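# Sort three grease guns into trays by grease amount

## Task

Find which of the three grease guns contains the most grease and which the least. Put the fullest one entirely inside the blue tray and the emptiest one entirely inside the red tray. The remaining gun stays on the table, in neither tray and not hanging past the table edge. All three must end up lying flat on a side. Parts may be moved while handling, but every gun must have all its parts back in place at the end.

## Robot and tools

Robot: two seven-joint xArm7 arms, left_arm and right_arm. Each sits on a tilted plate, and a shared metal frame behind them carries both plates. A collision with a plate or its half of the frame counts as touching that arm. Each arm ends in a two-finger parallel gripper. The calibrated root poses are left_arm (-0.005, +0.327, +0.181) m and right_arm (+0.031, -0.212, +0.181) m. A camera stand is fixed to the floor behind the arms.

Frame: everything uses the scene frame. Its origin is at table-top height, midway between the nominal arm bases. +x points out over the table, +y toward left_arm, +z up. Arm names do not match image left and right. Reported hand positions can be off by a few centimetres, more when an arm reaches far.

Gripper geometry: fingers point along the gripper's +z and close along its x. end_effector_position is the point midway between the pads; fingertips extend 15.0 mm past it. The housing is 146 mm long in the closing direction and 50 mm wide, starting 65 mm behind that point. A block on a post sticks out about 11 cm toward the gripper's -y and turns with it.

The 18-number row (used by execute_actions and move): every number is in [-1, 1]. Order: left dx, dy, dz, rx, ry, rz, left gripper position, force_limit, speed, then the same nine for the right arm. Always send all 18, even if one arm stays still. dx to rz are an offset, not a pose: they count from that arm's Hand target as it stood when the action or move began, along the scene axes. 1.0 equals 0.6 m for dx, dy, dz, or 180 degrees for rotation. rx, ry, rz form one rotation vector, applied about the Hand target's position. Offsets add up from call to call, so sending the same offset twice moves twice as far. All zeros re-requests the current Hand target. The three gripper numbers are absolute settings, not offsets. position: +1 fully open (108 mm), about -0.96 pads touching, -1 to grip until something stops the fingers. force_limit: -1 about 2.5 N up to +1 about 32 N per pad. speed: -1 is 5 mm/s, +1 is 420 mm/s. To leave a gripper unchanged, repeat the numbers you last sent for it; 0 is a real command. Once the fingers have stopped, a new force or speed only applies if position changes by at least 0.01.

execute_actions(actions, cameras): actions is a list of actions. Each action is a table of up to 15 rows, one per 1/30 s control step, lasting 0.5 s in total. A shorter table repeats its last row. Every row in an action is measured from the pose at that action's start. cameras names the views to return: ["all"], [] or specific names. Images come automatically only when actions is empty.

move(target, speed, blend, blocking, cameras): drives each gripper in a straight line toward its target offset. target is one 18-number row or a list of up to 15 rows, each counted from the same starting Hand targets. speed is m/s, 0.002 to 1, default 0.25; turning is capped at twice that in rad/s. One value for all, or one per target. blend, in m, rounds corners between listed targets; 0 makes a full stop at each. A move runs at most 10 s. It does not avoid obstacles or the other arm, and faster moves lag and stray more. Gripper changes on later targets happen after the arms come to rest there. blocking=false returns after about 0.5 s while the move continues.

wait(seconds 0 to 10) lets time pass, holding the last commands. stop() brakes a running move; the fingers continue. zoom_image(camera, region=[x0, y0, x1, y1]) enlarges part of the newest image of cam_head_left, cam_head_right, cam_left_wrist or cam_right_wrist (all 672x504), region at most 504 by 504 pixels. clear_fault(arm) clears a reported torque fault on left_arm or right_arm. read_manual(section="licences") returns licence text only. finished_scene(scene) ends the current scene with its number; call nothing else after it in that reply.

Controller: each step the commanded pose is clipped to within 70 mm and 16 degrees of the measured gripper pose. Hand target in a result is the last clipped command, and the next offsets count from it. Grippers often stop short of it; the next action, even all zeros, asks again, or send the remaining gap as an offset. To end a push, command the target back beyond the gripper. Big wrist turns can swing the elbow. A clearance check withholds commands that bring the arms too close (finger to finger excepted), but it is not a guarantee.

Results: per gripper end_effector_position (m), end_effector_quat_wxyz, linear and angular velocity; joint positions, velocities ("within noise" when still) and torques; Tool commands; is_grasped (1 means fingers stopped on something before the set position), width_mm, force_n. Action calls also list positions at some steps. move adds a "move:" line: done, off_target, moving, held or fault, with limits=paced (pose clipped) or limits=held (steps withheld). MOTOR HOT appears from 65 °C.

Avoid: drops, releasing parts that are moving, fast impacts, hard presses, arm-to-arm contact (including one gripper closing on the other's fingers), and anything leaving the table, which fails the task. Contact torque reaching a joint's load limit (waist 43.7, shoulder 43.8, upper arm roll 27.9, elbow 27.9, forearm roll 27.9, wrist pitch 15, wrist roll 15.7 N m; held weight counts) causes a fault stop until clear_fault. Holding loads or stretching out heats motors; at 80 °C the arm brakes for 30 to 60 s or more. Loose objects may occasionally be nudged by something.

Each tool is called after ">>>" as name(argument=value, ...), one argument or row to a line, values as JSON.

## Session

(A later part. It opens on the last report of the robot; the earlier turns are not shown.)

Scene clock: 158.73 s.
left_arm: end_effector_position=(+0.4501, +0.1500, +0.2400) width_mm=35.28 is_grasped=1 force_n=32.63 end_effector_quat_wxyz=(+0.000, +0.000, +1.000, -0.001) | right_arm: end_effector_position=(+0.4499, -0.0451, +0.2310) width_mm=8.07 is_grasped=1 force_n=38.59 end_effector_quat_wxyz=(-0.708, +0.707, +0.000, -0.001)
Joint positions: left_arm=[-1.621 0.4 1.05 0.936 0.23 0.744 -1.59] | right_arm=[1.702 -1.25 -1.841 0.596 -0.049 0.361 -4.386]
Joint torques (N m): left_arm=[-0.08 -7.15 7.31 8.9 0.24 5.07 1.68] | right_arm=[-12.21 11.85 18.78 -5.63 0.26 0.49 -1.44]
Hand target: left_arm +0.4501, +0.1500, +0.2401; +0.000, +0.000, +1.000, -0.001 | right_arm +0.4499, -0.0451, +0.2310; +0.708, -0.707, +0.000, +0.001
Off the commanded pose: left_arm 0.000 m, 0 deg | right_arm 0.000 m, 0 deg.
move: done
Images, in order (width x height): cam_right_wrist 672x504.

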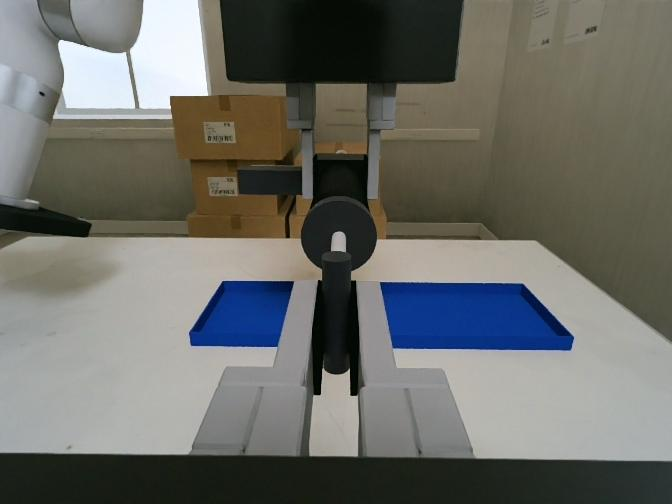

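>>> move(
  target=[0,0,0,0,0,0,-1,1,0.3,0,-0.0167,0,0,0,0,-1,1,-0.2],
  speed=0.06,
)

>>> move(
  target=[0,0,0,0,0,0,-1,1,0.3,0,-0.0167,0,0,0,0,-1,1,-0.2],
  speed=0.06,
)

>>> move(
  target=[0,0,0,0,0,0,-1,1,0.3,0,-0.0167,0,0,0,0,-1,1,-0.2],
  speed=0.06,
)

Scene clock: 164.03 s.
left_arm: end_effector_position=(+0.4501, +0.1500, +0.2400) width_mm=35.28 is_grasped=1 force_n=32.63 end_effector_quat_wxyz=(+0.000, +0.000, +1.000, -0.001) | right_arm: end_effector_position=(+0.4499, -0.0551, +0.2310) width_mm=8.07 is_grasped=1 force_n=38.60 end_effector_quat_wxyz=(-0.708, +0.707, +0.000, -0.001)
Joint positions: left_arm=[-1.621 0.4 1.05 0.936 0.23 0.744 -1.59] | right_arm=[1.668 -1.243 -1.829 0.594 -0.049 0.392 -4.386]
Joint torques (N m): left_arm=[-1.87 -8.36 8.94 9.12 0.29 4.85 0.35] | right_arm=[-13.26 11.98 18.75 -4.32 0.37 0.29 -1.52]
Hand target: left_arm +0.4501, +0.1500, +0.2401; +0.000, +0.000, +1.000, -0.001 | right_arm +0.4499, -0.0551, +0.2310; +0.708, -0.707, +0.000, +0.001
Off the commanded pose: left_arm 0.000 m, 0 deg | right_arm 0.000 m, 0 deg.
move: done

Scene clock: 164.80 s.
left_arm: end_effector_position=(+0.4501, +0.1500, +0.2400) width_mm=35.28 is_grasped=1 force_n=32.64 end_effector_quat_wxyz=(+0.000, +0.000, +1.000, -0.001) | right_arm: end_effector_position=(+0.4499, -0.0651, +0.2310) width_mm=8.07 is_grasped=1 force_n=38.60 end_effector_quat_wxyz=(-0.708, +0.707, +0.000, -0.001)
Joint positions: left_arm=[-1.621 0.4 1.05 0.936 0.23 0.744 -1.59] | right_arm=[1.634 -1.236 -1.817 0.593 -0.048 0.424 -4.387]
Joint torques (N m): left_arm=[-2.06 -8.73 9.22 9.32 -0.16 4.56 -0.12] | right_arm=[-14.43 12.28 18.66 -3.33 0.98 0.24 -1.43]
Hand target: left_arm +0.4501, +0.1500, +0.2401; +0.000, +0.000, +1.000, -0.001 | right_arm +0.4499, -0.0651, +0.2310; +0.708, -0.707, +0.000, +0.001
Off the commanded pose: left_arm 0.000 m, 0 deg | right_arm 0.000 m, 0 deg.
move: done

Scene clock: 165.57 s.
left_arm: end_effector_position=(+0.4501, +0.1500, +0.2400) width_mm=35.28 is_grasped=1 force_n=32.65 end_effector_quat_wxyz=(+0.000, +0.000, +1.000, -0.001) | right_arm: end_effector_position=(+0.4499, -0.0751, +0.2310) width_mm=8.07 is_grasped=1 force_n=38.61 end_effector_quat_wxyz=(-0.708, +0.707, +0.000, -0.001)
Joint positions: left_arm=[-1.621 0.4 1.05 0.936 0.23 0.744 -1.59] | right_arm=[1.601 -1.229 -1.805 0.594 -0.048 0.456 -4.387]
Joint torques (N m): left_arm=[-2.78 -8.71 9.32 9.29 0.26 4.67 -0.32] | right_arm=[-15.51 12.06 18.76 7.42 1.13 0.11 -1.49]
Hand target: left_arm +0.4501, +0.1500, +0.2401; +0.000, +0.000, +1.000, -0.001 | right_arm +0.4499, -0.0751, +0.2310; +0.708, -0.707, +0.000, +0.001
Off the commanded pose: left_arm 0.000 m, 0 deg | right_arm 0.000 m, 0 deg.
move: done

>>> move(
  target=[0,0,0,0,0,0,-1,1,0.3,0,-0.0167,0,0,0,0,-1,1,-0.2],
  speed=0.06,
)

>>> move(
  target=[0,0,0,0,0,0,-1,1,0.3,0,-0.0167,0,0,0,0,-1,1,-0.2],
  speed=0.06,
  cameras=["cam_right_wrist","cam_left_wrist"],
)

Scene clock: 171.07 s.
left_arm: end_effector_position=(+0.4501, +0.1500, +0.2400) width_mm=35.28 is_grasped=1 force_n=32.64 end_effector_quat_wxyz=(+0.000, +0.000, +1.000, -0.001) | right_arm: end_effector_position=(+0.4499, -0.0852, +0.2310) width_mm=8.07 is_grasped=1 force_n=38.62 end_effector_quat_wxyz=(-0.708, +0.707, +0.000, -0.001)
Joint positions: left_arm=[-1.621 0.4 1.05 0.936 0.23 0.744 -1.59] | right_arm=[1.569 -1.223 -1.793 0.595 -0.047 0.489 -4.387]
Joint torques (N m): left_arm=[-5.22 -9.36 9.91 9.19 1.46 4.11 -0.55] | right_arm=[-16.34 12.32 18.59 8.69 1.17 0 -1.5]
Hand target: left_arm +0.4501, +0.1500, +0.2401; +0.000, +0.000, +1.000, -0.001 | right_arm +0.4499, -0.0852, +0.2310; +0.708, -0.707, +0.000, +0.001
Off the commanded pose: left_arm 0.000 m, 0 deg | right_arm 0.000 m, 0 deg.
move: done

Scene clock: 171.83 s.
left_arm: end_effector_position=(+0.4501, +0.1499, +0.2401) width_mm=35.28 is_grasped=1 force_n=32.62 end_effector_quat_wxyz=(+0.000, +0.000, +1.000, -0.001) | right_arm: end_effector_position=(+0.4499, -0.0952, +0.2310) width_mm=8.07 is_grasped=1 force_n=35.25 end_effector_quat_wxyz=(-0.708, +0.707, +0.000, -0.001)
Joint positions: left_arm=[-1.621 0.4 1.05 0.936 0.23 0.744 -1.59] | right_arm=[1.537 -1.218 -1.782 0.598 -0.047 0.522 -4.388]
Joint torques (N m): left_arm=[0.71 -9.36 15.19 7.05 1.2 5.28 -0.36] | right_arm=[-17.66 12.12 18.54 9.81 1.21 0.2 -1.49]
Hand target: left_arm +0.4501, +0.1500, +0.2401; +0.000, +0.000, +1.000, -0.001 | right_arm +0.4499, -0.0952, +0.2310; +0.708, -0.707, +0.000, +0.001
Off the commanded pose: left_arm 0.000 m, 0 deg | right_arm 0.000 m, 0 deg.
move: done
Images, in order (width x height): cam_left_wrist 672x504, cam_right_wrist 672x504.

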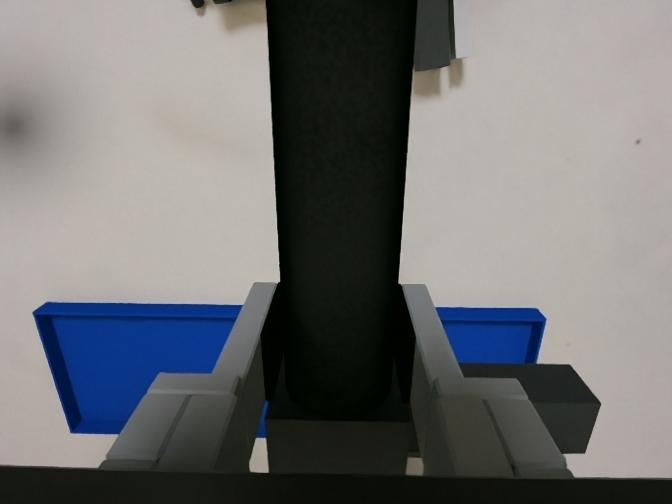

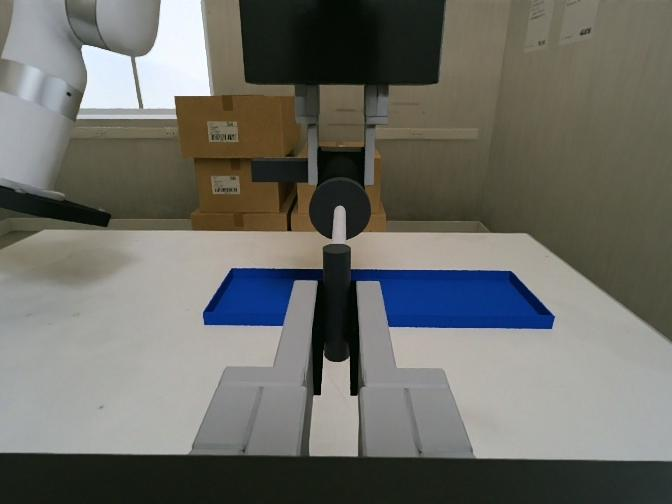

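>>> move(
  target=[
    [0,0,0,0,0,0,-1,1,0.3,0,0.311,0,0,0,0,-1,1,-0.2],
    [0,0,0,0,0,0,-1,1,0.3,0,0.311,0,0,0,0,-0.5,1,0.3],
    [0,0,0,0,0,0,-1,1,0.3,0,-0.25,0,0,0,0,-0.5,1,0.3],
  ],
  speed=[0.12,0.1,0.5],
  blend=0,
  cameras=["cam_right_wrist","cam_left_wrist"],
)

>>> move(
  target=[
    [0.0998,0.3633,-0.2,0,0,0.489,-1,1,0.3,-0.0615,-0.1948,-0.05,-0.404,0.354,-0.354,0.6,1,0.3],
    [0.0998,0.3633,-0.3443,0,0,0.489,-1,1,0.3,-0.0615,-0.1948,-0.17,-0.404,0.354,-0.354,0.6,1,0.3],
    [0.0998,0.3633,-0.3443,0,0,0.489,-0.13,1,-0.3,-0.0615,-0.1948,-0.17,-0.404,0.354,-0.354,0.6,1,0.3],
    [0.0998,0.3633,-0.05,0,0,0.489,-0.13,1,-0.3,-0.0615,-0.1948,-0.17,-0.404,0.354,-0.354,0.6,1,0.3],
  ],
  speed=[0.5,0.15,0.1,0.4],
  blend=[0.02,0,0,0],
  cameras=["all"],
)

Scene clock: 207.83 s.
left_arm: end_effector_position=(+0.4501, +0.1500, +0.2400) width_mm=35.22 is_grasped=1 force_n=37.47 end_effector_quat_wxyz=(+0.000, +0.000, +1.000, -0.001) | right_arm: end_effector_position=(+0.4499, -0.2452, +0.2310) width_mm=25.50 is_grasped=0 force_n=0.00 end_effector_quat_wxyz=(-0.708, +0.707, +0.000, -0.001)
Joint positions: left_arm=[-1.621 0.4 1.05 0.936 0.23 0.744 -1.59] | right_arm=[1.2 -1.173 -1.643 0.767 -0.026 1.008 -4.4]
Joint torques (N m): left_arm=[-4.77 -8.34 -2.68 13.64 -2.29 -0.7 1.42] | right_arm=[-7.14 11.18 19.18 -0.94 2.27 2.27 1.06]
Hand target: left_arm +0.4501, +0.1500, +0.2401; +0.000, +0.000, +1.000, -0.001 | right_arm +0.4499, -0.2452, +0.2310; +0.708, -0.707, +0.000, +0.001
Off the commanded pose: left_arm 0.000 m, 0 deg | right_arm 0.000 m, 0 deg.
move: done; limits=paced
Images, in order (width x height): cam_left_wrist 672x504, cam_right_wrist 672x504.

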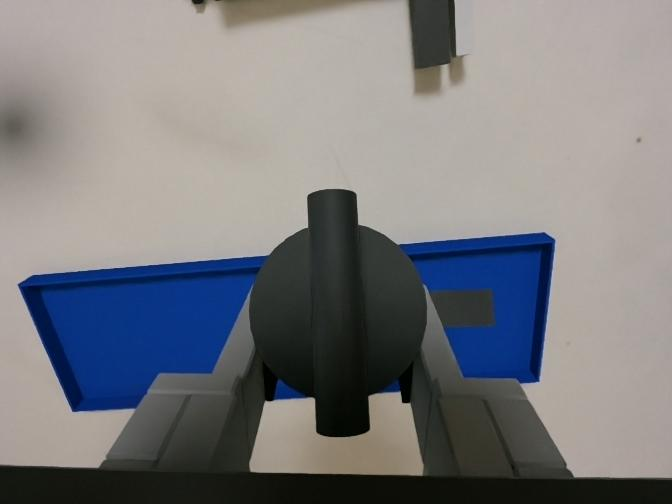

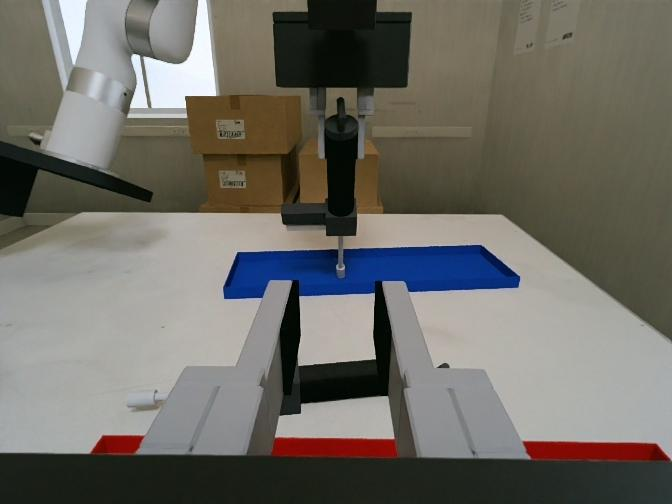

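Scene clock: 213.10 s.
left_arm: end_effector_position=(+0.5100, +0.3680, +0.2100) width_mm=45.84 is_grasped=0 force_n=0.00 end_effector_quat_wxyz=(-0.001, +0.695, -0.719, +0.000) | right_arm: end_effector_position=(+0.4130, -0.3621, +0.1290) width_mm=86.00 is_grasped=0 force_n=0.00 end_effector_quat_wxyz=(-0.001, +0.752, -0.659, +0.000)
Joint positions: left_arm=[-1.79 0.371 1.711 0.807 0.123 0.617 -2.555] | right_arm=[-0.655 -0.257 0.289 0.377 -0.792 0.29 -2.072]
Joint torques (N m): left_arm=[-14.02 9.23 2.11 10.87 -3.06 -6.08 1.45] | right_arm=[-1.8 -8.66 5.93 16.84 -1.77 -2.84 1.1]
Hand target: left_arm +0.5100, +0.3680, +0.2101; -0.001, +0.695, -0.719, +0.000 | right_arm +0.4130, -0.3621, +0.1290; -0.001, +0.752, -0.659, +0.000
Off the commanded pose: left_arm 0.000 m, 0 deg | right_arm 0.000 m, 0 deg.
move: done; limits=paced

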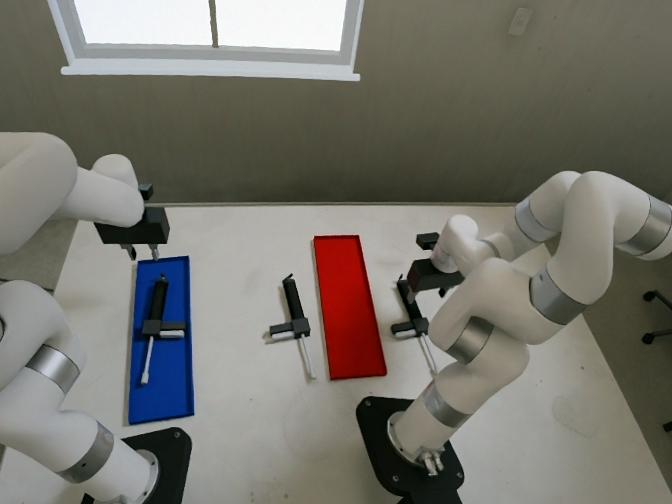

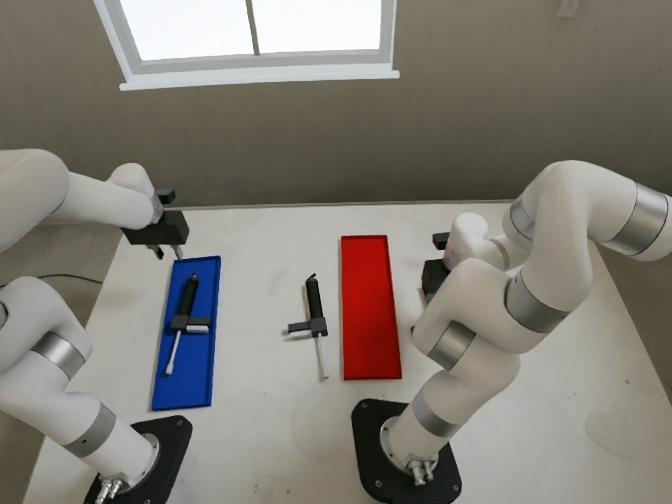

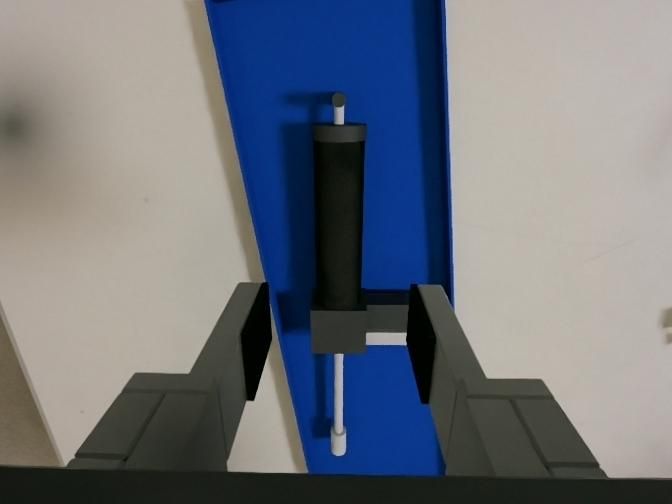

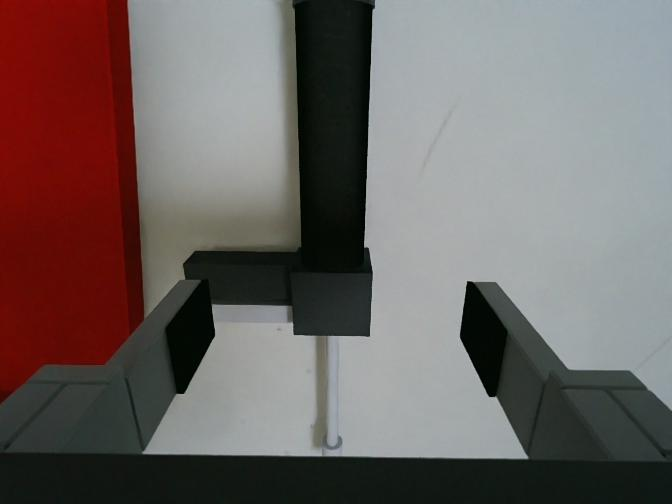

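>>> move(
  target=[
    [0,0,0.08,0,0,0,-0.5,1,0.3,0,0,-0.1683,0,0,0,0.6,1,0.3],
    [-0.05,-0.1,0.08,-0.195,-0.1885,-0.1885,-0.5,1,0.3,0,0,-0.1683,0,0,0,-1,1,0.3],
    [-0.1,-0.23,0.035,-0.39,-0.377,-0.377,-0.5,1,0.3,0,0,0.06,0,0,0,-1,1,0.3],
    [-0.1,-0.23,0.035,-0.39,-0.377,-0.377,-0.5,1,0.3,0.0617,0.3535,0.185,0,0,0.458,-1,1,0.3],
  ],
  speed=[0.3,0.4,0.4,0.5],
  cameras=["all"],
)

>>> zoom_image(
  camera="cam_left_wrist",
  region=[285, 130, 385, 210],
)

Scene clock: 232.03 s.
left_arm: end_effector_position=(+0.4500, +0.2300, +0.2311) width_mm=25.50 is_grasped=0 force_n=0.00 end_effector_quat_wxyz=(+0.000, +0.000, +0.707, -0.708) | right_arm: end_effector_position=(+0.4501, -0.1500, +0.2400) width_mm=35.30 is_grasped=1 force_n=33.49 end_effector_quat_wxyz=(+0.000, +1.000, -0.001, +0.000)
Joint positions: left_arm=[-3.198 -0.281 3.412 0.841 -1.301 1.359 0.524] | right_arm=[-0.061 -0.179 0.479 0.622 -0.599 0.778 -3.031]
Joint torques (N m): left_arm=[-1.54 22.51 -10.96 7.32 1.84 6.42 0.77] | right_arm=[18.13 -10.19 10.75 26.67 0.73 -0.72 -1.6]
Hand target: left_arm +0.4500, +0.2300, +0.2311; +0.000, +0.000, +0.707, -0.708 | right_arm +0.4501, -0.1500, +0.2400; +0.000, +1.000, -0.001, +0.000
Off the commanded pose: left_arm 0.000 m, 0 deg | right_arm 0.000 m, 0 deg.
move: done

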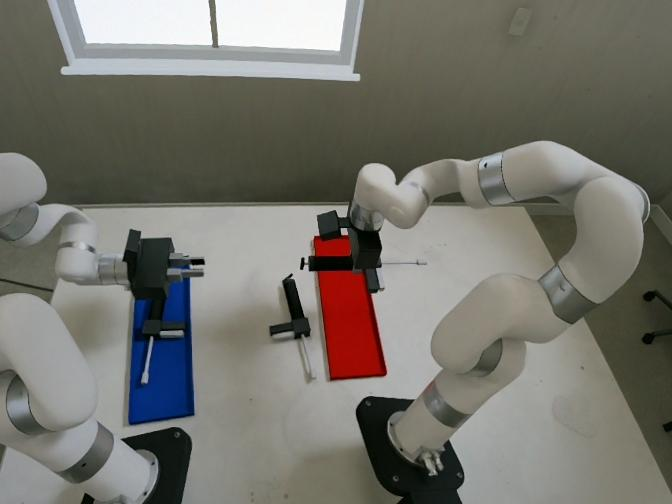

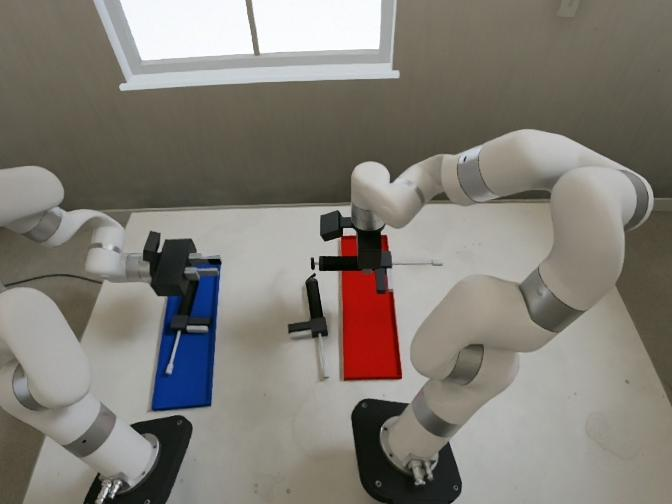

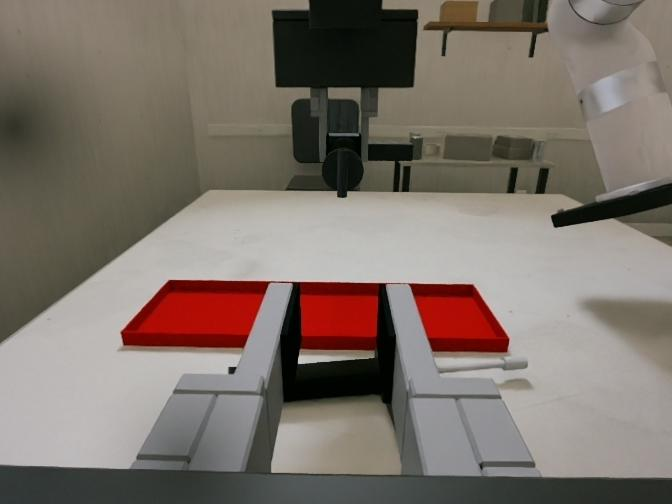

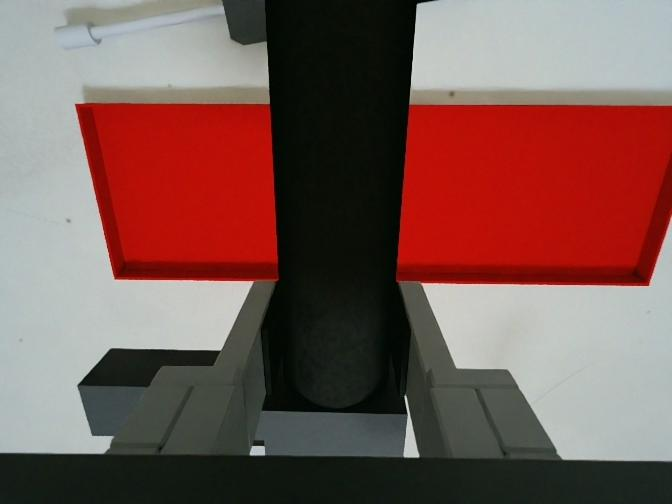

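Scaled by 5.040 from the camera's 672x504 image, which has a finer 960x720 frame.

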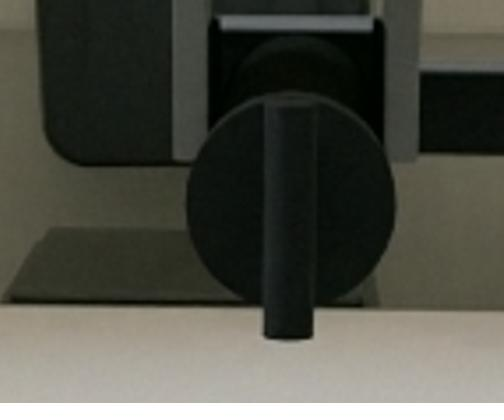

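>>> move(
  target=[
    [-0.003,-0.3,0,0,0,0,-0.5,1,0.3,0,0,0,0,0,0,-1,1,0.3],
    [-0.003,-0.4075,0,0,0,0,-0.5,1,0.3,0,0,0,0,0,0,-1,1,0.3],
    [-0.003,-0.4075,0,0,0,0,-1,1,-0.2,0,0,0,0,0,0,-1,1,0.3],
    [-0.003,-0.3575,0,0,0,0,-1,1,-0.2,0,0,0,0,0,0,-1,1,0.3],
  ],
  speed=[0.4,0.12,0.1,0.08],
  blend=[0.01,0,0,0],
  cameras=["cam_left_wrist"],
)

>>> move(
  target=[0,0.0167,0,0,0,0,-1,1,-0.2,0,0,0,0,0,0,-1,1,0.3],
  speed=0.06,
)

>>> move(
  target=[0,0.0167,0,0,0,0,-1,1,-0.2,0,0,0,0,0,0,-1,1,0.3],
  speed=0.06,
  cameras=["cam_left_wrist","cam_right_wrist"],
)

Scene clock: 243.20 s.
left_arm: end_effector_position=(+0.4482, +0.0155, +0.2311) width_mm=7.94 is_grasped=1 force_n=47.01 end_effector_quat_wxyz=(+0.000, +0.000, +0.707, -0.708) | right_arm: end_effector_position=(+0.4500, -0.1499, +0.2400) width_mm=35.30 is_grasped=1 force_n=32.63 end_effector_quat_wxyz=(+0.000, +1.000, -0.001, +0.000)
Joint positions: left_arm=[-3.463 -0.559 3.163 0.99 -1.758 1.06 0.632] | right_arm=[-0.061 -0.179 0.479 0.622 -0.599 0.778 -3.031]
Joint torques (N m): left_arm=[-4.89 32.92 -8.46 3.98 3.15 6.24 -1.44] | right_arm=[10.35 -17.79 5.33 26.78 -0.01 -3.32 1.59]
Hand target: left_arm +0.4482, +0.0155, +0.2311; +0.000, +0.000, +0.707, -0.708 | right_arm +0.4501, -0.1500, +0.2400; +0.000, +1.000, -0.001, +0.000
Off the commanded pose: left_arm 0.000 m, 0 deg | right_arm 0.000 m, 0 deg.
move: done
Images, in order (width x height): cam_left_wrist 672x504.

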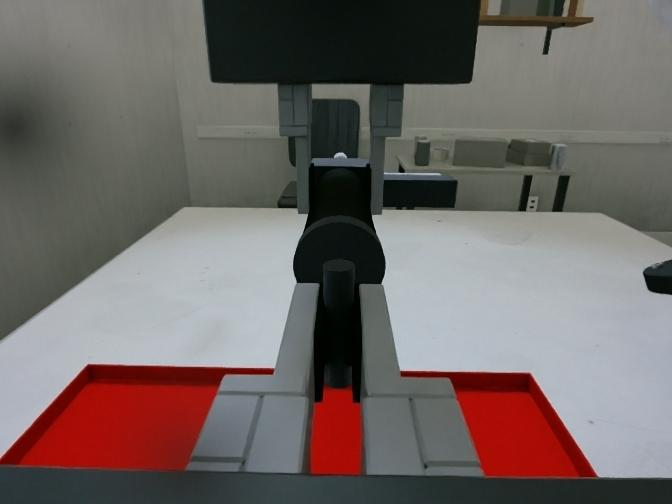

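Scene clock: 243.93 s.
left_arm: end_effector_position=(+0.4482, +0.0255, +0.2311) width_mm=7.94 is_grasped=1 force_n=47.01 end_effector_quat_wxyz=(+0.000, +0.000, +0.707, -0.708) | right_arm: end_effector_position=(+0.4501, -0.1500, +0.2400) width_mm=35.30 is_grasped=1 force_n=32.62 end_effector_quat_wxyz=(+0.000, +1.000, -0.001, +0.000)
Joint positions: left_arm=[-3.451 -0.541 3.173 0.973 -1.74 1.072 0.629] | right_arm=[-0.061 -0.179 0.479 0.622 -0.599 0.778 -3.031]
Joint torques (N m): left_arm=[-4.82 33.07 -7.8 4.19 3.11 6.29 -1.41] | right_arm=[8.09 -17.31 4.31 26.81 -0.7 -3.07 1.47]
Hand target: left_arm +0.4482, +0.0255, +0.2311; +0.000, +0.000, +0.707, -0.708 | right_arm +0.4501, -0.1500, +0.2400; +0.000, +1.000, -0.001, +0.000
Off the commanded pose: left_arm 0.000 m, 0 deg | right_arm 0.000 m, 0 deg.
move: done

Scene clock: 244.67 s.
left_arm: end_effector_position=(+0.4481, +0.0354, +0.2312) width_mm=7.94 is_grasped=1 force_n=47.02 end_effector_quat_wxyz=(+0.000, +0.000, +0.706, -0.708) | right_arm: end_effector_position=(+0.4501, -0.1499, +0.2401) width_mm=35.30 is_grasped=1 force_n=32.64 end_effector_quat_wxyz=(-0.001, +1.000, -0.001, +0.000)
Joint positions: left_arm=[-3.439 -0.524 3.183 0.957 -1.721 1.084 0.625] | right_arm=[-0.061 -0.179 0.479 0.622 -0.599 0.778 -3.031]
Joint torques (N m): left_arm=[-0.96 34.67 -2.16 3.66 3.01 4.85 -1.33] | right_arm=[6.82 -16.87 4.23 26.87 -0.65 -0.96 1.45]
Hand target: left_arm +0.4482, +0.0355, +0.2311; +0.000, +0.000, +0.707, -0.708 | right_arm +0.4501, -0.1500, +0.2400; +0.000, +1.000, -0.001, +0.000
Off the commanded pose: left_arm 0.000 m, 0 deg | right_arm 0.000 m, 0 deg.
move: done
Images, in order (width x height): cam_left_wrist 672x504, cam_right_wrist 672x504.

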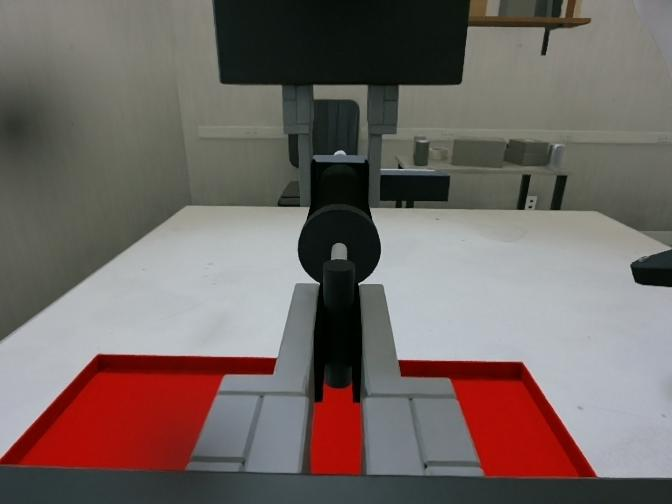

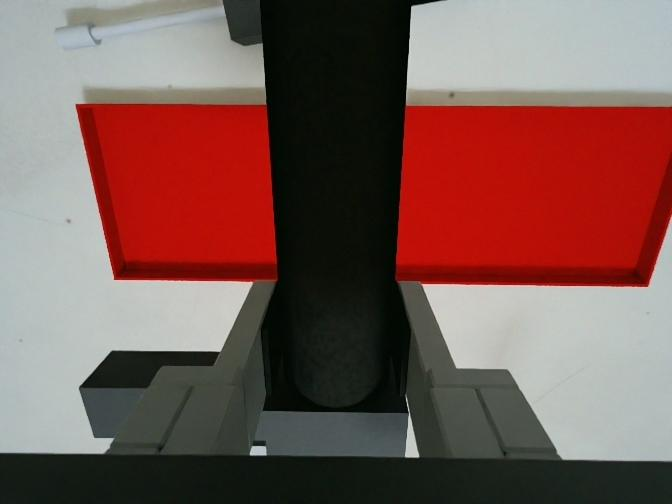

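>>> move(
  target=[0,0.0133,0,0,0,0,-1,1,-0.2,0,0,0,0,0,0,-1,1,0.3],
  speed=0.06,
  cameras=["cam_left_wrist","cam_right_wrist"],
)

Scene clock: 247.90 s.
left_arm: end_effector_position=(+0.4482, +0.0435, +0.2311) width_mm=7.94 is_grasped=1 force_n=47.04 end_effector_quat_wxyz=(+0.000, +0.000, +0.707, -0.708) | right_arm: end_effector_position=(+0.4501, -0.1500, +0.2400) width_mm=35.30 is_grasped=1 force_n=32.63 end_effector_quat_wxyz=(+0.000, +1.000, -0.001, +0.000)
Joint positions: left_arm=[-3.429 -0.51 3.191 0.945 -1.706 1.094 0.622] | right_arm=[-0.061 -0.179 0.479 0.622 -0.599 0.778 -3.031]
Joint torques (N m): left_arm=[2.76 35.9 2.15 3.79 3.03 3.88 -1.22] | right_arm=[-1.99 -15.46 1.53 26.05 -0.36 1.78 0.99]
Hand target: left_arm +0.4482, +0.0435, +0.2311; +0.000, +0.000, +0.707, -0.708 | right_arm +0.4501, -0.1500, +0.2400; +0.000, +1.000, -0.001, +0.000
Off the commanded pose: left_arm 0.000 m, 0 deg | right_arm 0.000 m, 0 deg.
move: done
Images, in order (width x height): cam_left_wrist 672x504, cam_right_wrist 672x504.

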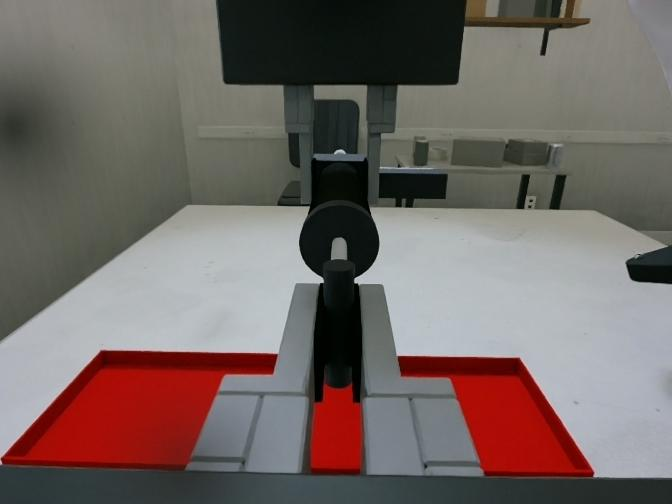

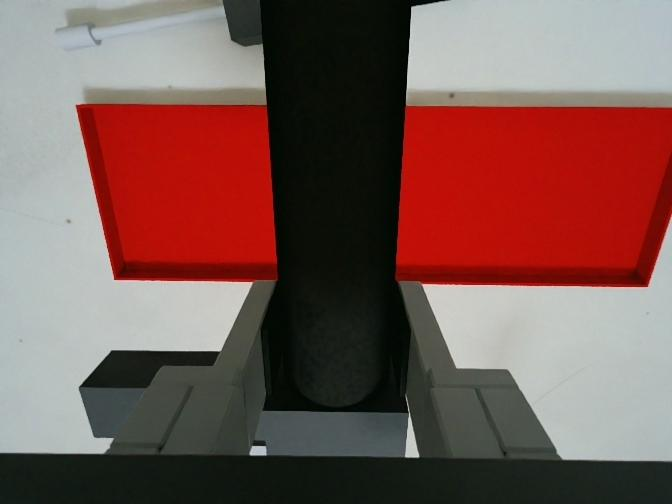

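>>> move(
  target=[0,0.0167,0,0,0,0,-1,1,-0.2,0,0,0,0,0,0,-1,1,0.3],
  speed=0.06,
)

>>> move(
  target=[0,0.0167,0,0,0,0,-1,1,-0.2,0,0,0,0,0,0,-1,1,0.3],
  speed=0.06,
  cameras=["cam_left_wrist","cam_right_wrist"],
)

Scene clock: 254.37 s.
left_arm: end_effector_position=(+0.4482, +0.0535, +0.2311) width_mm=7.94 is_grasped=1 force_n=47.05 end_effector_quat_wxyz=(+0.000, +0.000, +0.707, -0.708) | right_arm: end_effector_position=(+0.4501, -0.1500, +0.2400) width_mm=35.30 is_grasped=1 force_n=32.62 end_effector_quat_wxyz=(+0.000, +1.000, -0.001, +0.000)
Joint positions: left_arm=[-3.417 -0.494 3.201 0.931 -1.687 1.106 0.618] | right_arm=[-0.061 -0.179 0.479 0.622 -0.599 0.778 -3.031]
Joint torques (N m): left_arm=[3.26 36.35 3.07 3.9 2.98 3.48 -1.41] | right_arm=[-3.45 -13.64 -0.59 23.12 -0.14 1.92 0.57]
Hand target: left_arm +0.4482, +0.0535, +0.2311; +0.000, +0.000, +0.707, -0.708 | right_arm +0.4501, -0.1500, +0.2400; +0.000, +1.000, -0.001, +0.000
Off the commanded pose: left_arm 0.000 m, 0 deg | right_arm 0.000 m, 0 deg.
move: done

Scene clock: 255.10 s.
left_arm: end_effector_position=(+0.4482, +0.0635, +0.2311) width_mm=7.94 is_grasped=1 force_n=47.05 end_effector_quat_wxyz=(+0.000, +0.000, +0.707, -0.708) | right_arm: end_effector_position=(+0.4501, -0.1500, +0.2400) width_mm=35.30 is_grasped=1 force_n=32.62 end_effector_quat_wxyz=(+0.000, +1.000, -0.001, +0.000)
Joint positions: left_arm=[-3.406 -0.477 3.212 0.917 -1.667 1.119 0.613] | right_arm=[-0.061 -0.179 0.479 0.622 -0.599 0.778 -3.031]
Joint torques (N m): left_arm=[4.04 36.34 4.6 4.31 3.19 3.46 -1.48] | right_arm=[-3.44 -13.6 -0.68 22.68 0 1.99 0.45]
Hand target: left_arm +0.4482, +0.0636, +0.2311; +0.000, +0.000, +0.707, -0.708 | right_arm +0.4501, -0.1500, +0.2400; +0.000, +1.000, -0.001, +0.000
Off the commanded pose: left_arm 0.000 m, 0 deg | right_arm 0.000 m, 0 deg.
move: done
Images, in order (width x height): cam_left_wrist 672x504, cam_right_wrist 672x504.

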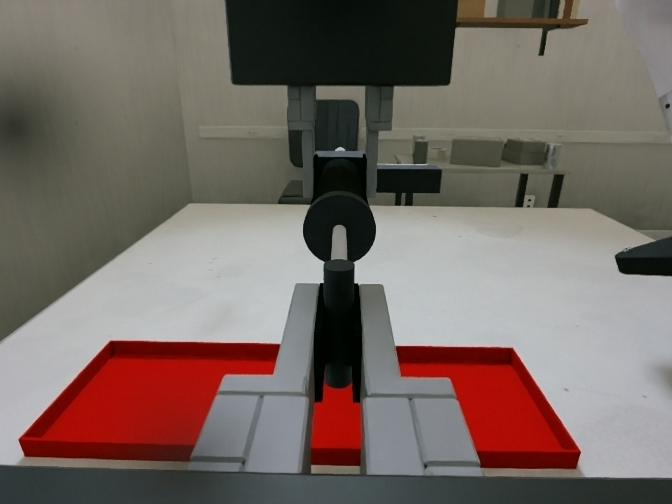

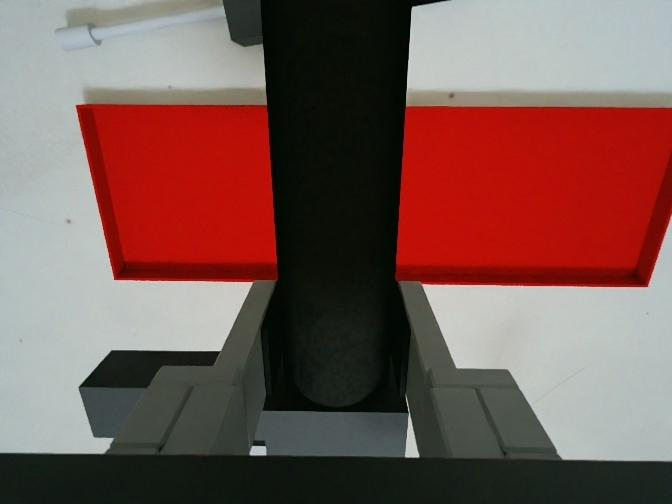

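Still free at 7.8 cm.

>>> move(
  target=[0,0.0167,0,0,0,0,-1,1,-0.2,0,0,0,0,0,0,-1,1,0.3],
  speed=0.06,
)

>>> move(
  target=[0,0.0167,0,0,0,0,-1,1,-0.2,0,0,0,0,0,0,-1,1,0.3],
  speed=0.06,
  cameras=["cam_left_wrist","cam_right_wrist"],
)

Scene clock: 259.27 s.
left_arm: end_effector_position=(+0.4482, +0.0736, +0.2311) width_mm=7.94 is_grasped=1 force_n=47.05 end_effector_quat_wxyz=(+0.000, +0.000, +0.707, -0.708) | right_arm: end_effector_position=(+0.4501, -0.1500, +0.2400) width_mm=35.30 is_grasped=1 force_n=32.61 end_effector_quat_wxyz=(+0.000, +1.000, -0.001, +0.000)
Joint positions: left_arm=[-3.394 -0.461 3.223 0.905 -1.646 1.132 0.609] | right_arm=[-0.061 -0.179 0.479 0.622 -0.599 0.778 -3.031]
Joint torques (N m): left_arm=[5.08 36.34 5.22 4.39 2.81 3.19 -1.23] | right_arm=[-2.95 -14.18 -0.83 19.85 -0.12 2.1 0.09]
Hand target: left_arm +0.4482, +0.0736, +0.2311; +0.000, +0.000, +0.707, -0.708 | right_arm +0.4501, -0.1500, +0.2400; +0.000, +1.000, -0.001, +0.000
Off the commanded pose: left_arm 0.000 m, 0 deg | right_arm 0.000 m, 0 deg.
move: done

Scene clock: 260.00 s.
left_arm: end_effector_position=(+0.4482, +0.0836, +0.2311) width_mm=7.94 is_grasped=1 force_n=47.06 end_effector_quat_wxyz=(+0.000, +0.000, +0.707, -0.708) | right_arm: end_effector_position=(+0.4501, -0.1500, +0.2400) width_mm=35.30 is_grasped=1 force_n=32.61 end_effector_quat_wxyz=(+0.000, +1.000, -0.001, +0.000)
Joint positions: left_arm=[-3.382 -0.446 3.234 0.893 -1.625 1.145 0.604] | right_arm=[-0.061 -0.179 0.479 0.622 -0.599 0.778 -3.031]
Joint torques (N m): left_arm=[5.81 36.7 6.53 4.31 2.68 2.95 -1.26] | right_arm=[-3.21 -14.12 -0.84 19.25 -0.28 2.11 -0.07]
Hand target: left_arm +0.4482, +0.0836, +0.2311; +0.000, +0.000, +0.707, -0.708 | right_arm +0.4501, -0.1500, +0.2400; +0.000, +1.000, -0.001, +0.000
Off the commanded pose: left_arm 0.000 m, 0 deg | right_arm 0.000 m, 0 deg.
move: done
Images, in order (width x height): cam_left_wrist 672x504, cam_right_wrist 672x504.

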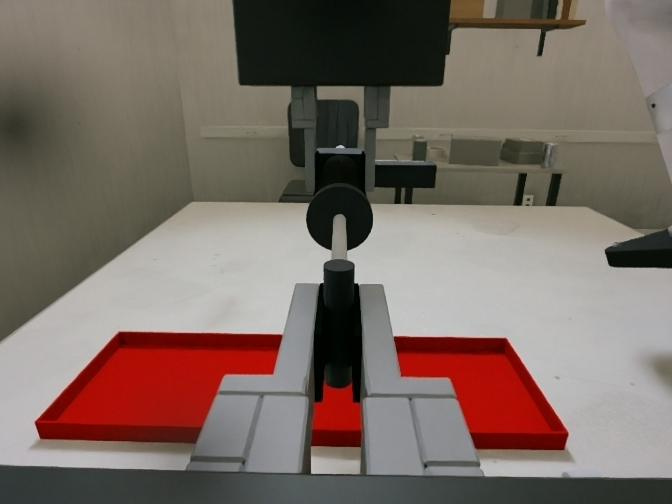

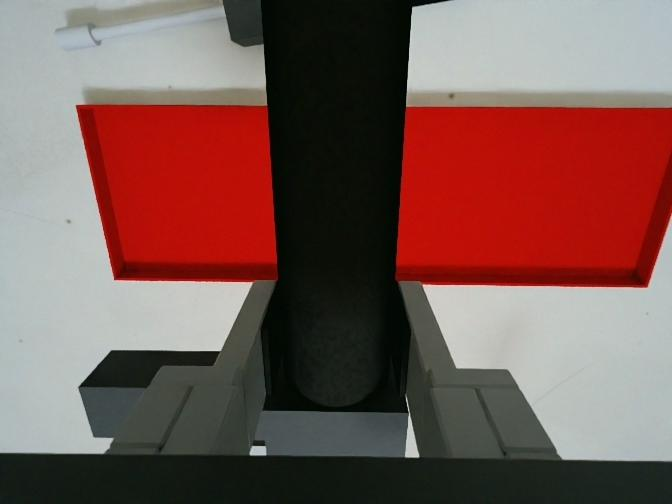

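>>> move(
  target=[0,0.0075,0,0,0,0,-1,1,-0.2,0,0,0,0,0,0,-1,1,0.3],
  speed=0.05,
)

>>> move(
  target=[0,0.0075,0,0,0,0,-1,1,-0.2,0,0,0,0,0,0,-1,1,0.3],
  speed=0.05,
  cameras=["cam_left_wrist","cam_right_wrist"],
)

Scene clock: 265.77 s.
left_arm: end_effector_position=(+0.4482, +0.0881, +0.2311) width_mm=7.94 is_grasped=1 force_n=47.06 end_effector_quat_wxyz=(+0.000, +0.000, +0.707, -0.708) | right_arm: end_effector_position=(+0.4501, -0.1500, +0.2400) width_mm=35.30 is_grasped=1 force_n=32.61 end_effector_quat_wxyz=(+0.000, +1.000, -0.001, +0.000)
Joint positions: left_arm=[-3.376 -0.439 3.239 0.888 -1.616 1.151 0.602] | right_arm=[-0.061 -0.179 0.479 0.622 -0.599 0.778 -3.031]
Joint torques (N m): left_arm=[6.44 37.17 6.94 4.75 2.79 2.89 -1.57] | right_arm=[-3.29 -14.78 -1.03 17.32 -1.15 2.31 -0.43]
Hand target: left_arm +0.4482, +0.0881, +0.2311; +0.000, +0.000, +0.707, -0.708 | right_arm +0.4501, -0.1500, +0.2400; +0.000, +1.000, -0.001, +0.000
Off the commanded pose: left_arm 0.000 m, 0 deg | right_arm 0.000 m, 0 deg.
move: done

Scene clock: 266.47 s.
left_arm: end_effector_position=(+0.4481, +0.0923, +0.2313) width_mm=7.94 is_grasped=1 force_n=47.09 end_effector_quat_wxyz=(+0.000, +0.000, +0.706, -0.708) | right_arm: end_effector_position=(+0.4501, -0.1498, +0.2401) width_mm=35.30 is_grasped=1 force_n=32.49 end_effector_quat_wxyz=(-0.001, +1.000, -0.001, +0.000)
Joint positions: left_arm=[-3.37 -0.432 3.243 0.883 -1.606 1.156 0.6] | right_arm=[-0.061 -0.179 0.479 0.622 -0.599 0.778 -3.031]
Joint torques (N m): left_arm=[10 39.42 9.77 5.25 2.35 1.64 -1.57] | right_arm=[-10.22 -16.32 -7.13 16.91 -0.91 5.02 -0.73]
Hand target: left_arm +0.4482, +0.0926, +0.2311; +0.000, +0.000, +0.707, -0.708 | right_arm +0.4501, -0.1500, +0.2400; +0.000, +1.000, -0.001, +0.000
Off the commanded pose: left_arm 0.000 m, 0 deg | right_arm 0.000 m, 0 deg.
move: done
Images, in order (width x height): cam_left_wrist 672x504, cam_right_wrist 672x504.

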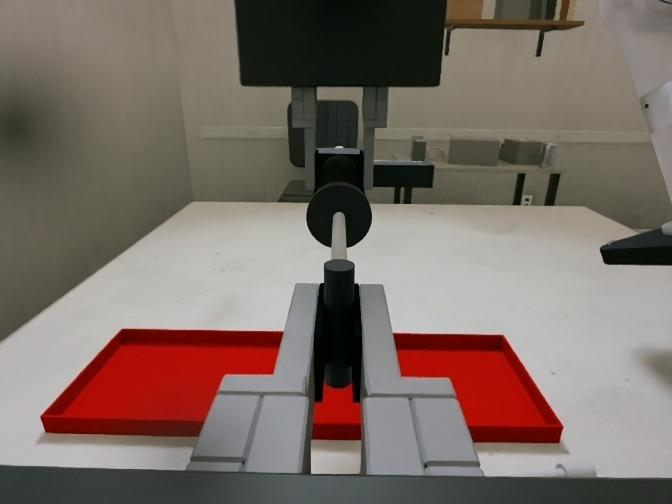

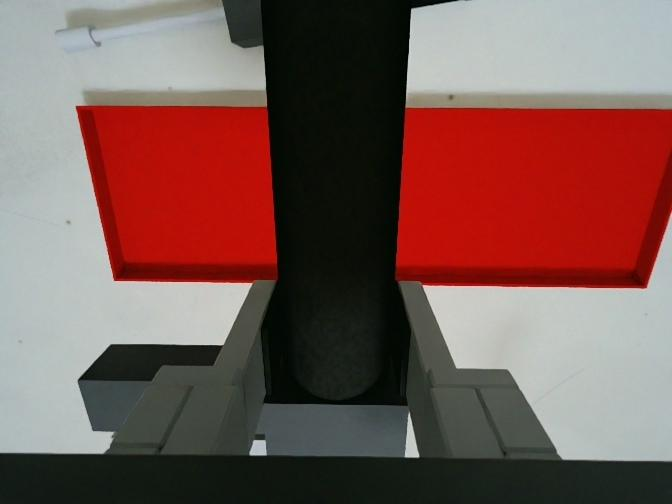

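>>> move(
  target=[
    [0,-0.1747,0,0,0,0,-1,1,-0.2,0,0,0,0,0,0,-1,1,0.3],
    [0,-0.1747,0,0,0,0,-0.5,1,0.3,0,0,0,0,0,0,-1,1,0.3],
    [0,0.22,0,0,0,0,-0.5,1,0.3,0,0,0,0,0,0,-1,1,0.3],
  ],
  speed=[0.1,0.1,0.5],
  cameras=["cam_right_wrist","cam_left_wrist"],
)

>>> zoom_image(
  camera="cam_right_wrist",
  region=[230, 0, 430, 150],
)

Scene clock: 300.10 s.
left_arm: end_effector_position=(+0.4482, +0.2245, +0.2311) width_mm=25.50 is_grasped=0 force_n=0.00 end_effector_quat_wxyz=(+0.000, +0.000, +0.707, -0.708) | right_arm: end_effector_position=(+0.4501, -0.1500, +0.2400) width_mm=35.30 is_grasped=1 force_n=32.52 end_effector_quat_wxyz=(+0.000, +1.000, -0.001, +0.000)
Joint positions: left_arm=[-3.198 -0.281 3.398 0.833 -1.311 1.347 0.529] | right_arm=[-0.061 -0.18 0.479 0.622 -0.599 0.778 -3.031]
Joint torques (N m): left_arm=[-1.22 31.71 -4.15 7.13 2.08 6.52 -1.4] | right_arm=[8.09 -12.19 5.44 18.37 0.22 -0.73 -0.28]
Hand target: left_arm +0.4482, +0.2246, +0.2311; +0.000, +0.000, +0.707, -0.708 | right_arm +0.4501, -0.1500, +0.2400; +0.000, +1.000, -0.001, +0.000
Off the commanded pose: left_arm 0.000 m, 0 deg | right_arm 0.000 m, 0 deg.
move: done; limits=paced
Images, in order (width x height): cam_left_wrist 672x504, cam_right_wrist 672x504.

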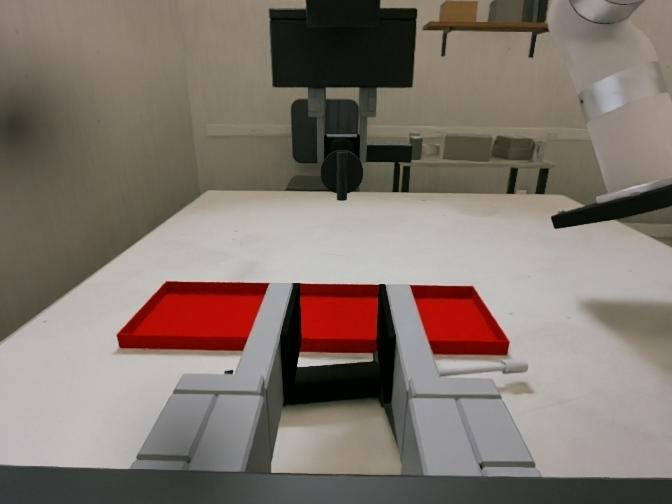

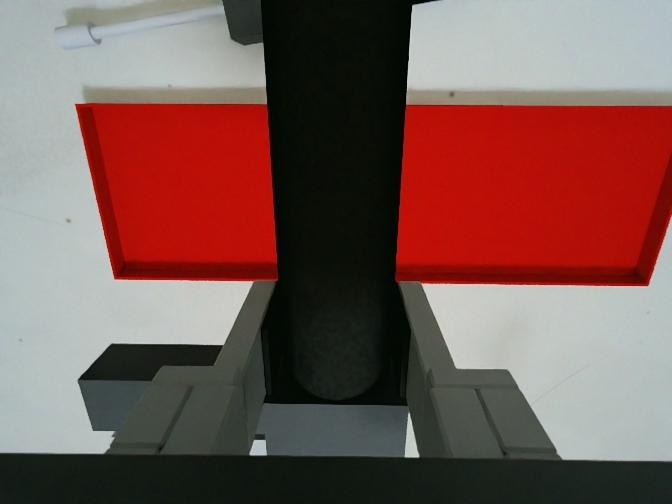

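Scaled by 2.520 from the camera's 672x504 image, which has a finer 960x720 frame.

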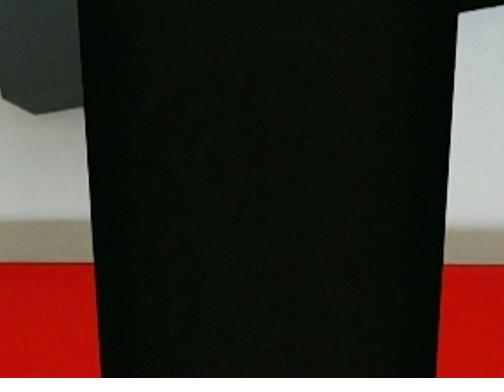

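>>> move(
  target=[
    [0,0.12,0.05,0.195,0.1885,0.1885,-0.13,1,0.3,-0.0618,-0.3533,-0.2,0,0,-0.458,-1,1,0.3],
    [-0.0037,0.236,-0.1185,0.39,0.377,0.377,-0.13,1,0.3,-0.0618,-0.3533,-0.353,0,0,-0.458,-1,1,0.3],
    [-0.0037,0.236,-0.1185,0.39,0.377,0.377,-0.13,1,0.3,-0.0618,-0.3533,-0.353,0,0,-0.458,0.6,1,0.3],
    [-0.0037,0.236,-0.1185,0.39,0.377,0.377,-0.13,1,0.3,-0.0618,-0.3533,-0.05,0,0,-0.458,0.6,1,0.3],
  ],
  speed=[0.5,0.25,0.1,0.4],
  cameras=["all"],
)

Scene clock: 313.07 s.
left_arm: end_effector_position=(+0.4460, +0.3662, +0.1600) width_mm=45.85 is_grasped=0 force_n=0.00 end_effector_quat_wxyz=(-0.001, +0.695, -0.719, +0.000) | right_arm: end_effector_position=(+0.4130, -0.3619, +0.2100) width_mm=86.00 is_grasped=0 force_n=0.00 end_effector_quat_wxyz=(-0.001, +0.752, -0.659, +0.000)
Joint positions: left_arm=[-1.796 0.473 1.684 0.567 -0.059 0.391 -2.451] | right_arm=[-0.353 -0.574 0.147 0.346 -0.468 0.591 -2.305]
Joint torques (N m): left_arm=[-1.49 6.48 -3.12 11.63 2.89 -0.6 -1.46] | right_arm=[11.45 -6.26 0.99 23.41 1.44 -0.4 -1.44]
Hand target: left_arm +0.4460, +0.3662, +0.1600; -0.001, +0.695, -0.719, +0.000 | right_arm +0.4130, -0.3619, +0.2100; -0.001, +0.752, -0.659, +0.000
Off the commanded pose: left_arm 0.000 m, 0 deg | right_arm 0.000 m, 0 deg.
move: done; limits=paced

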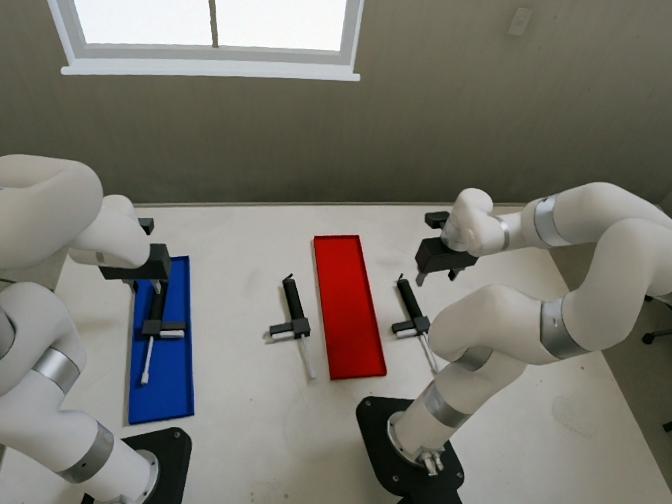

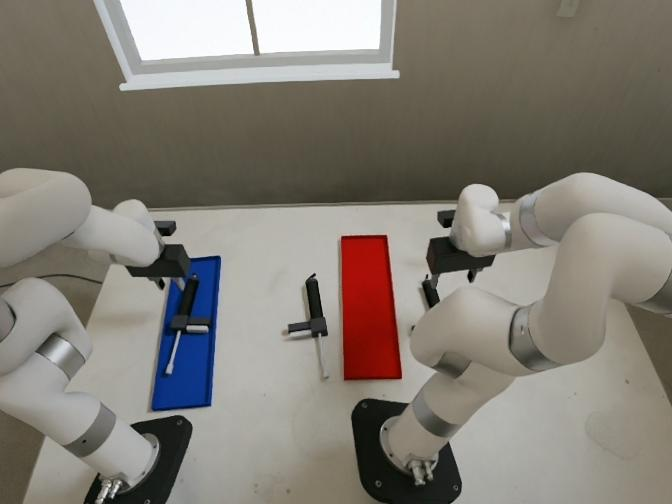

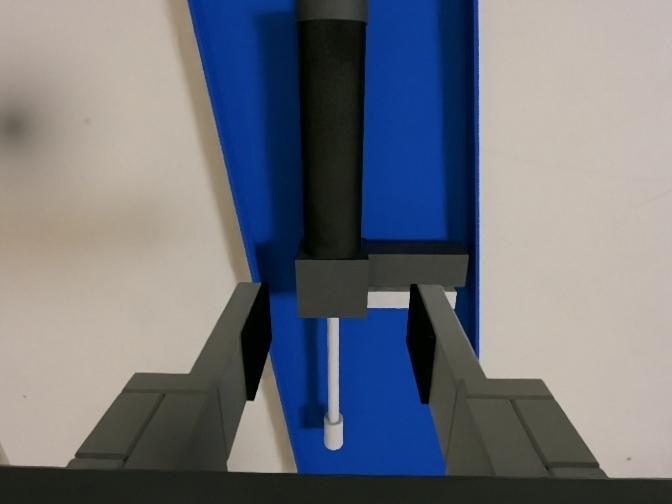

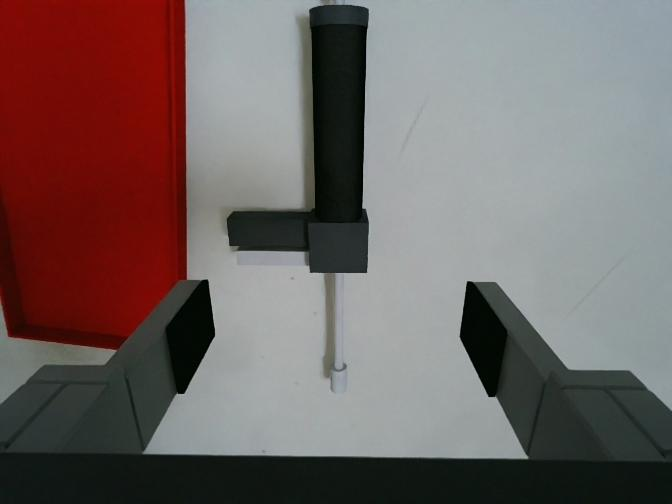

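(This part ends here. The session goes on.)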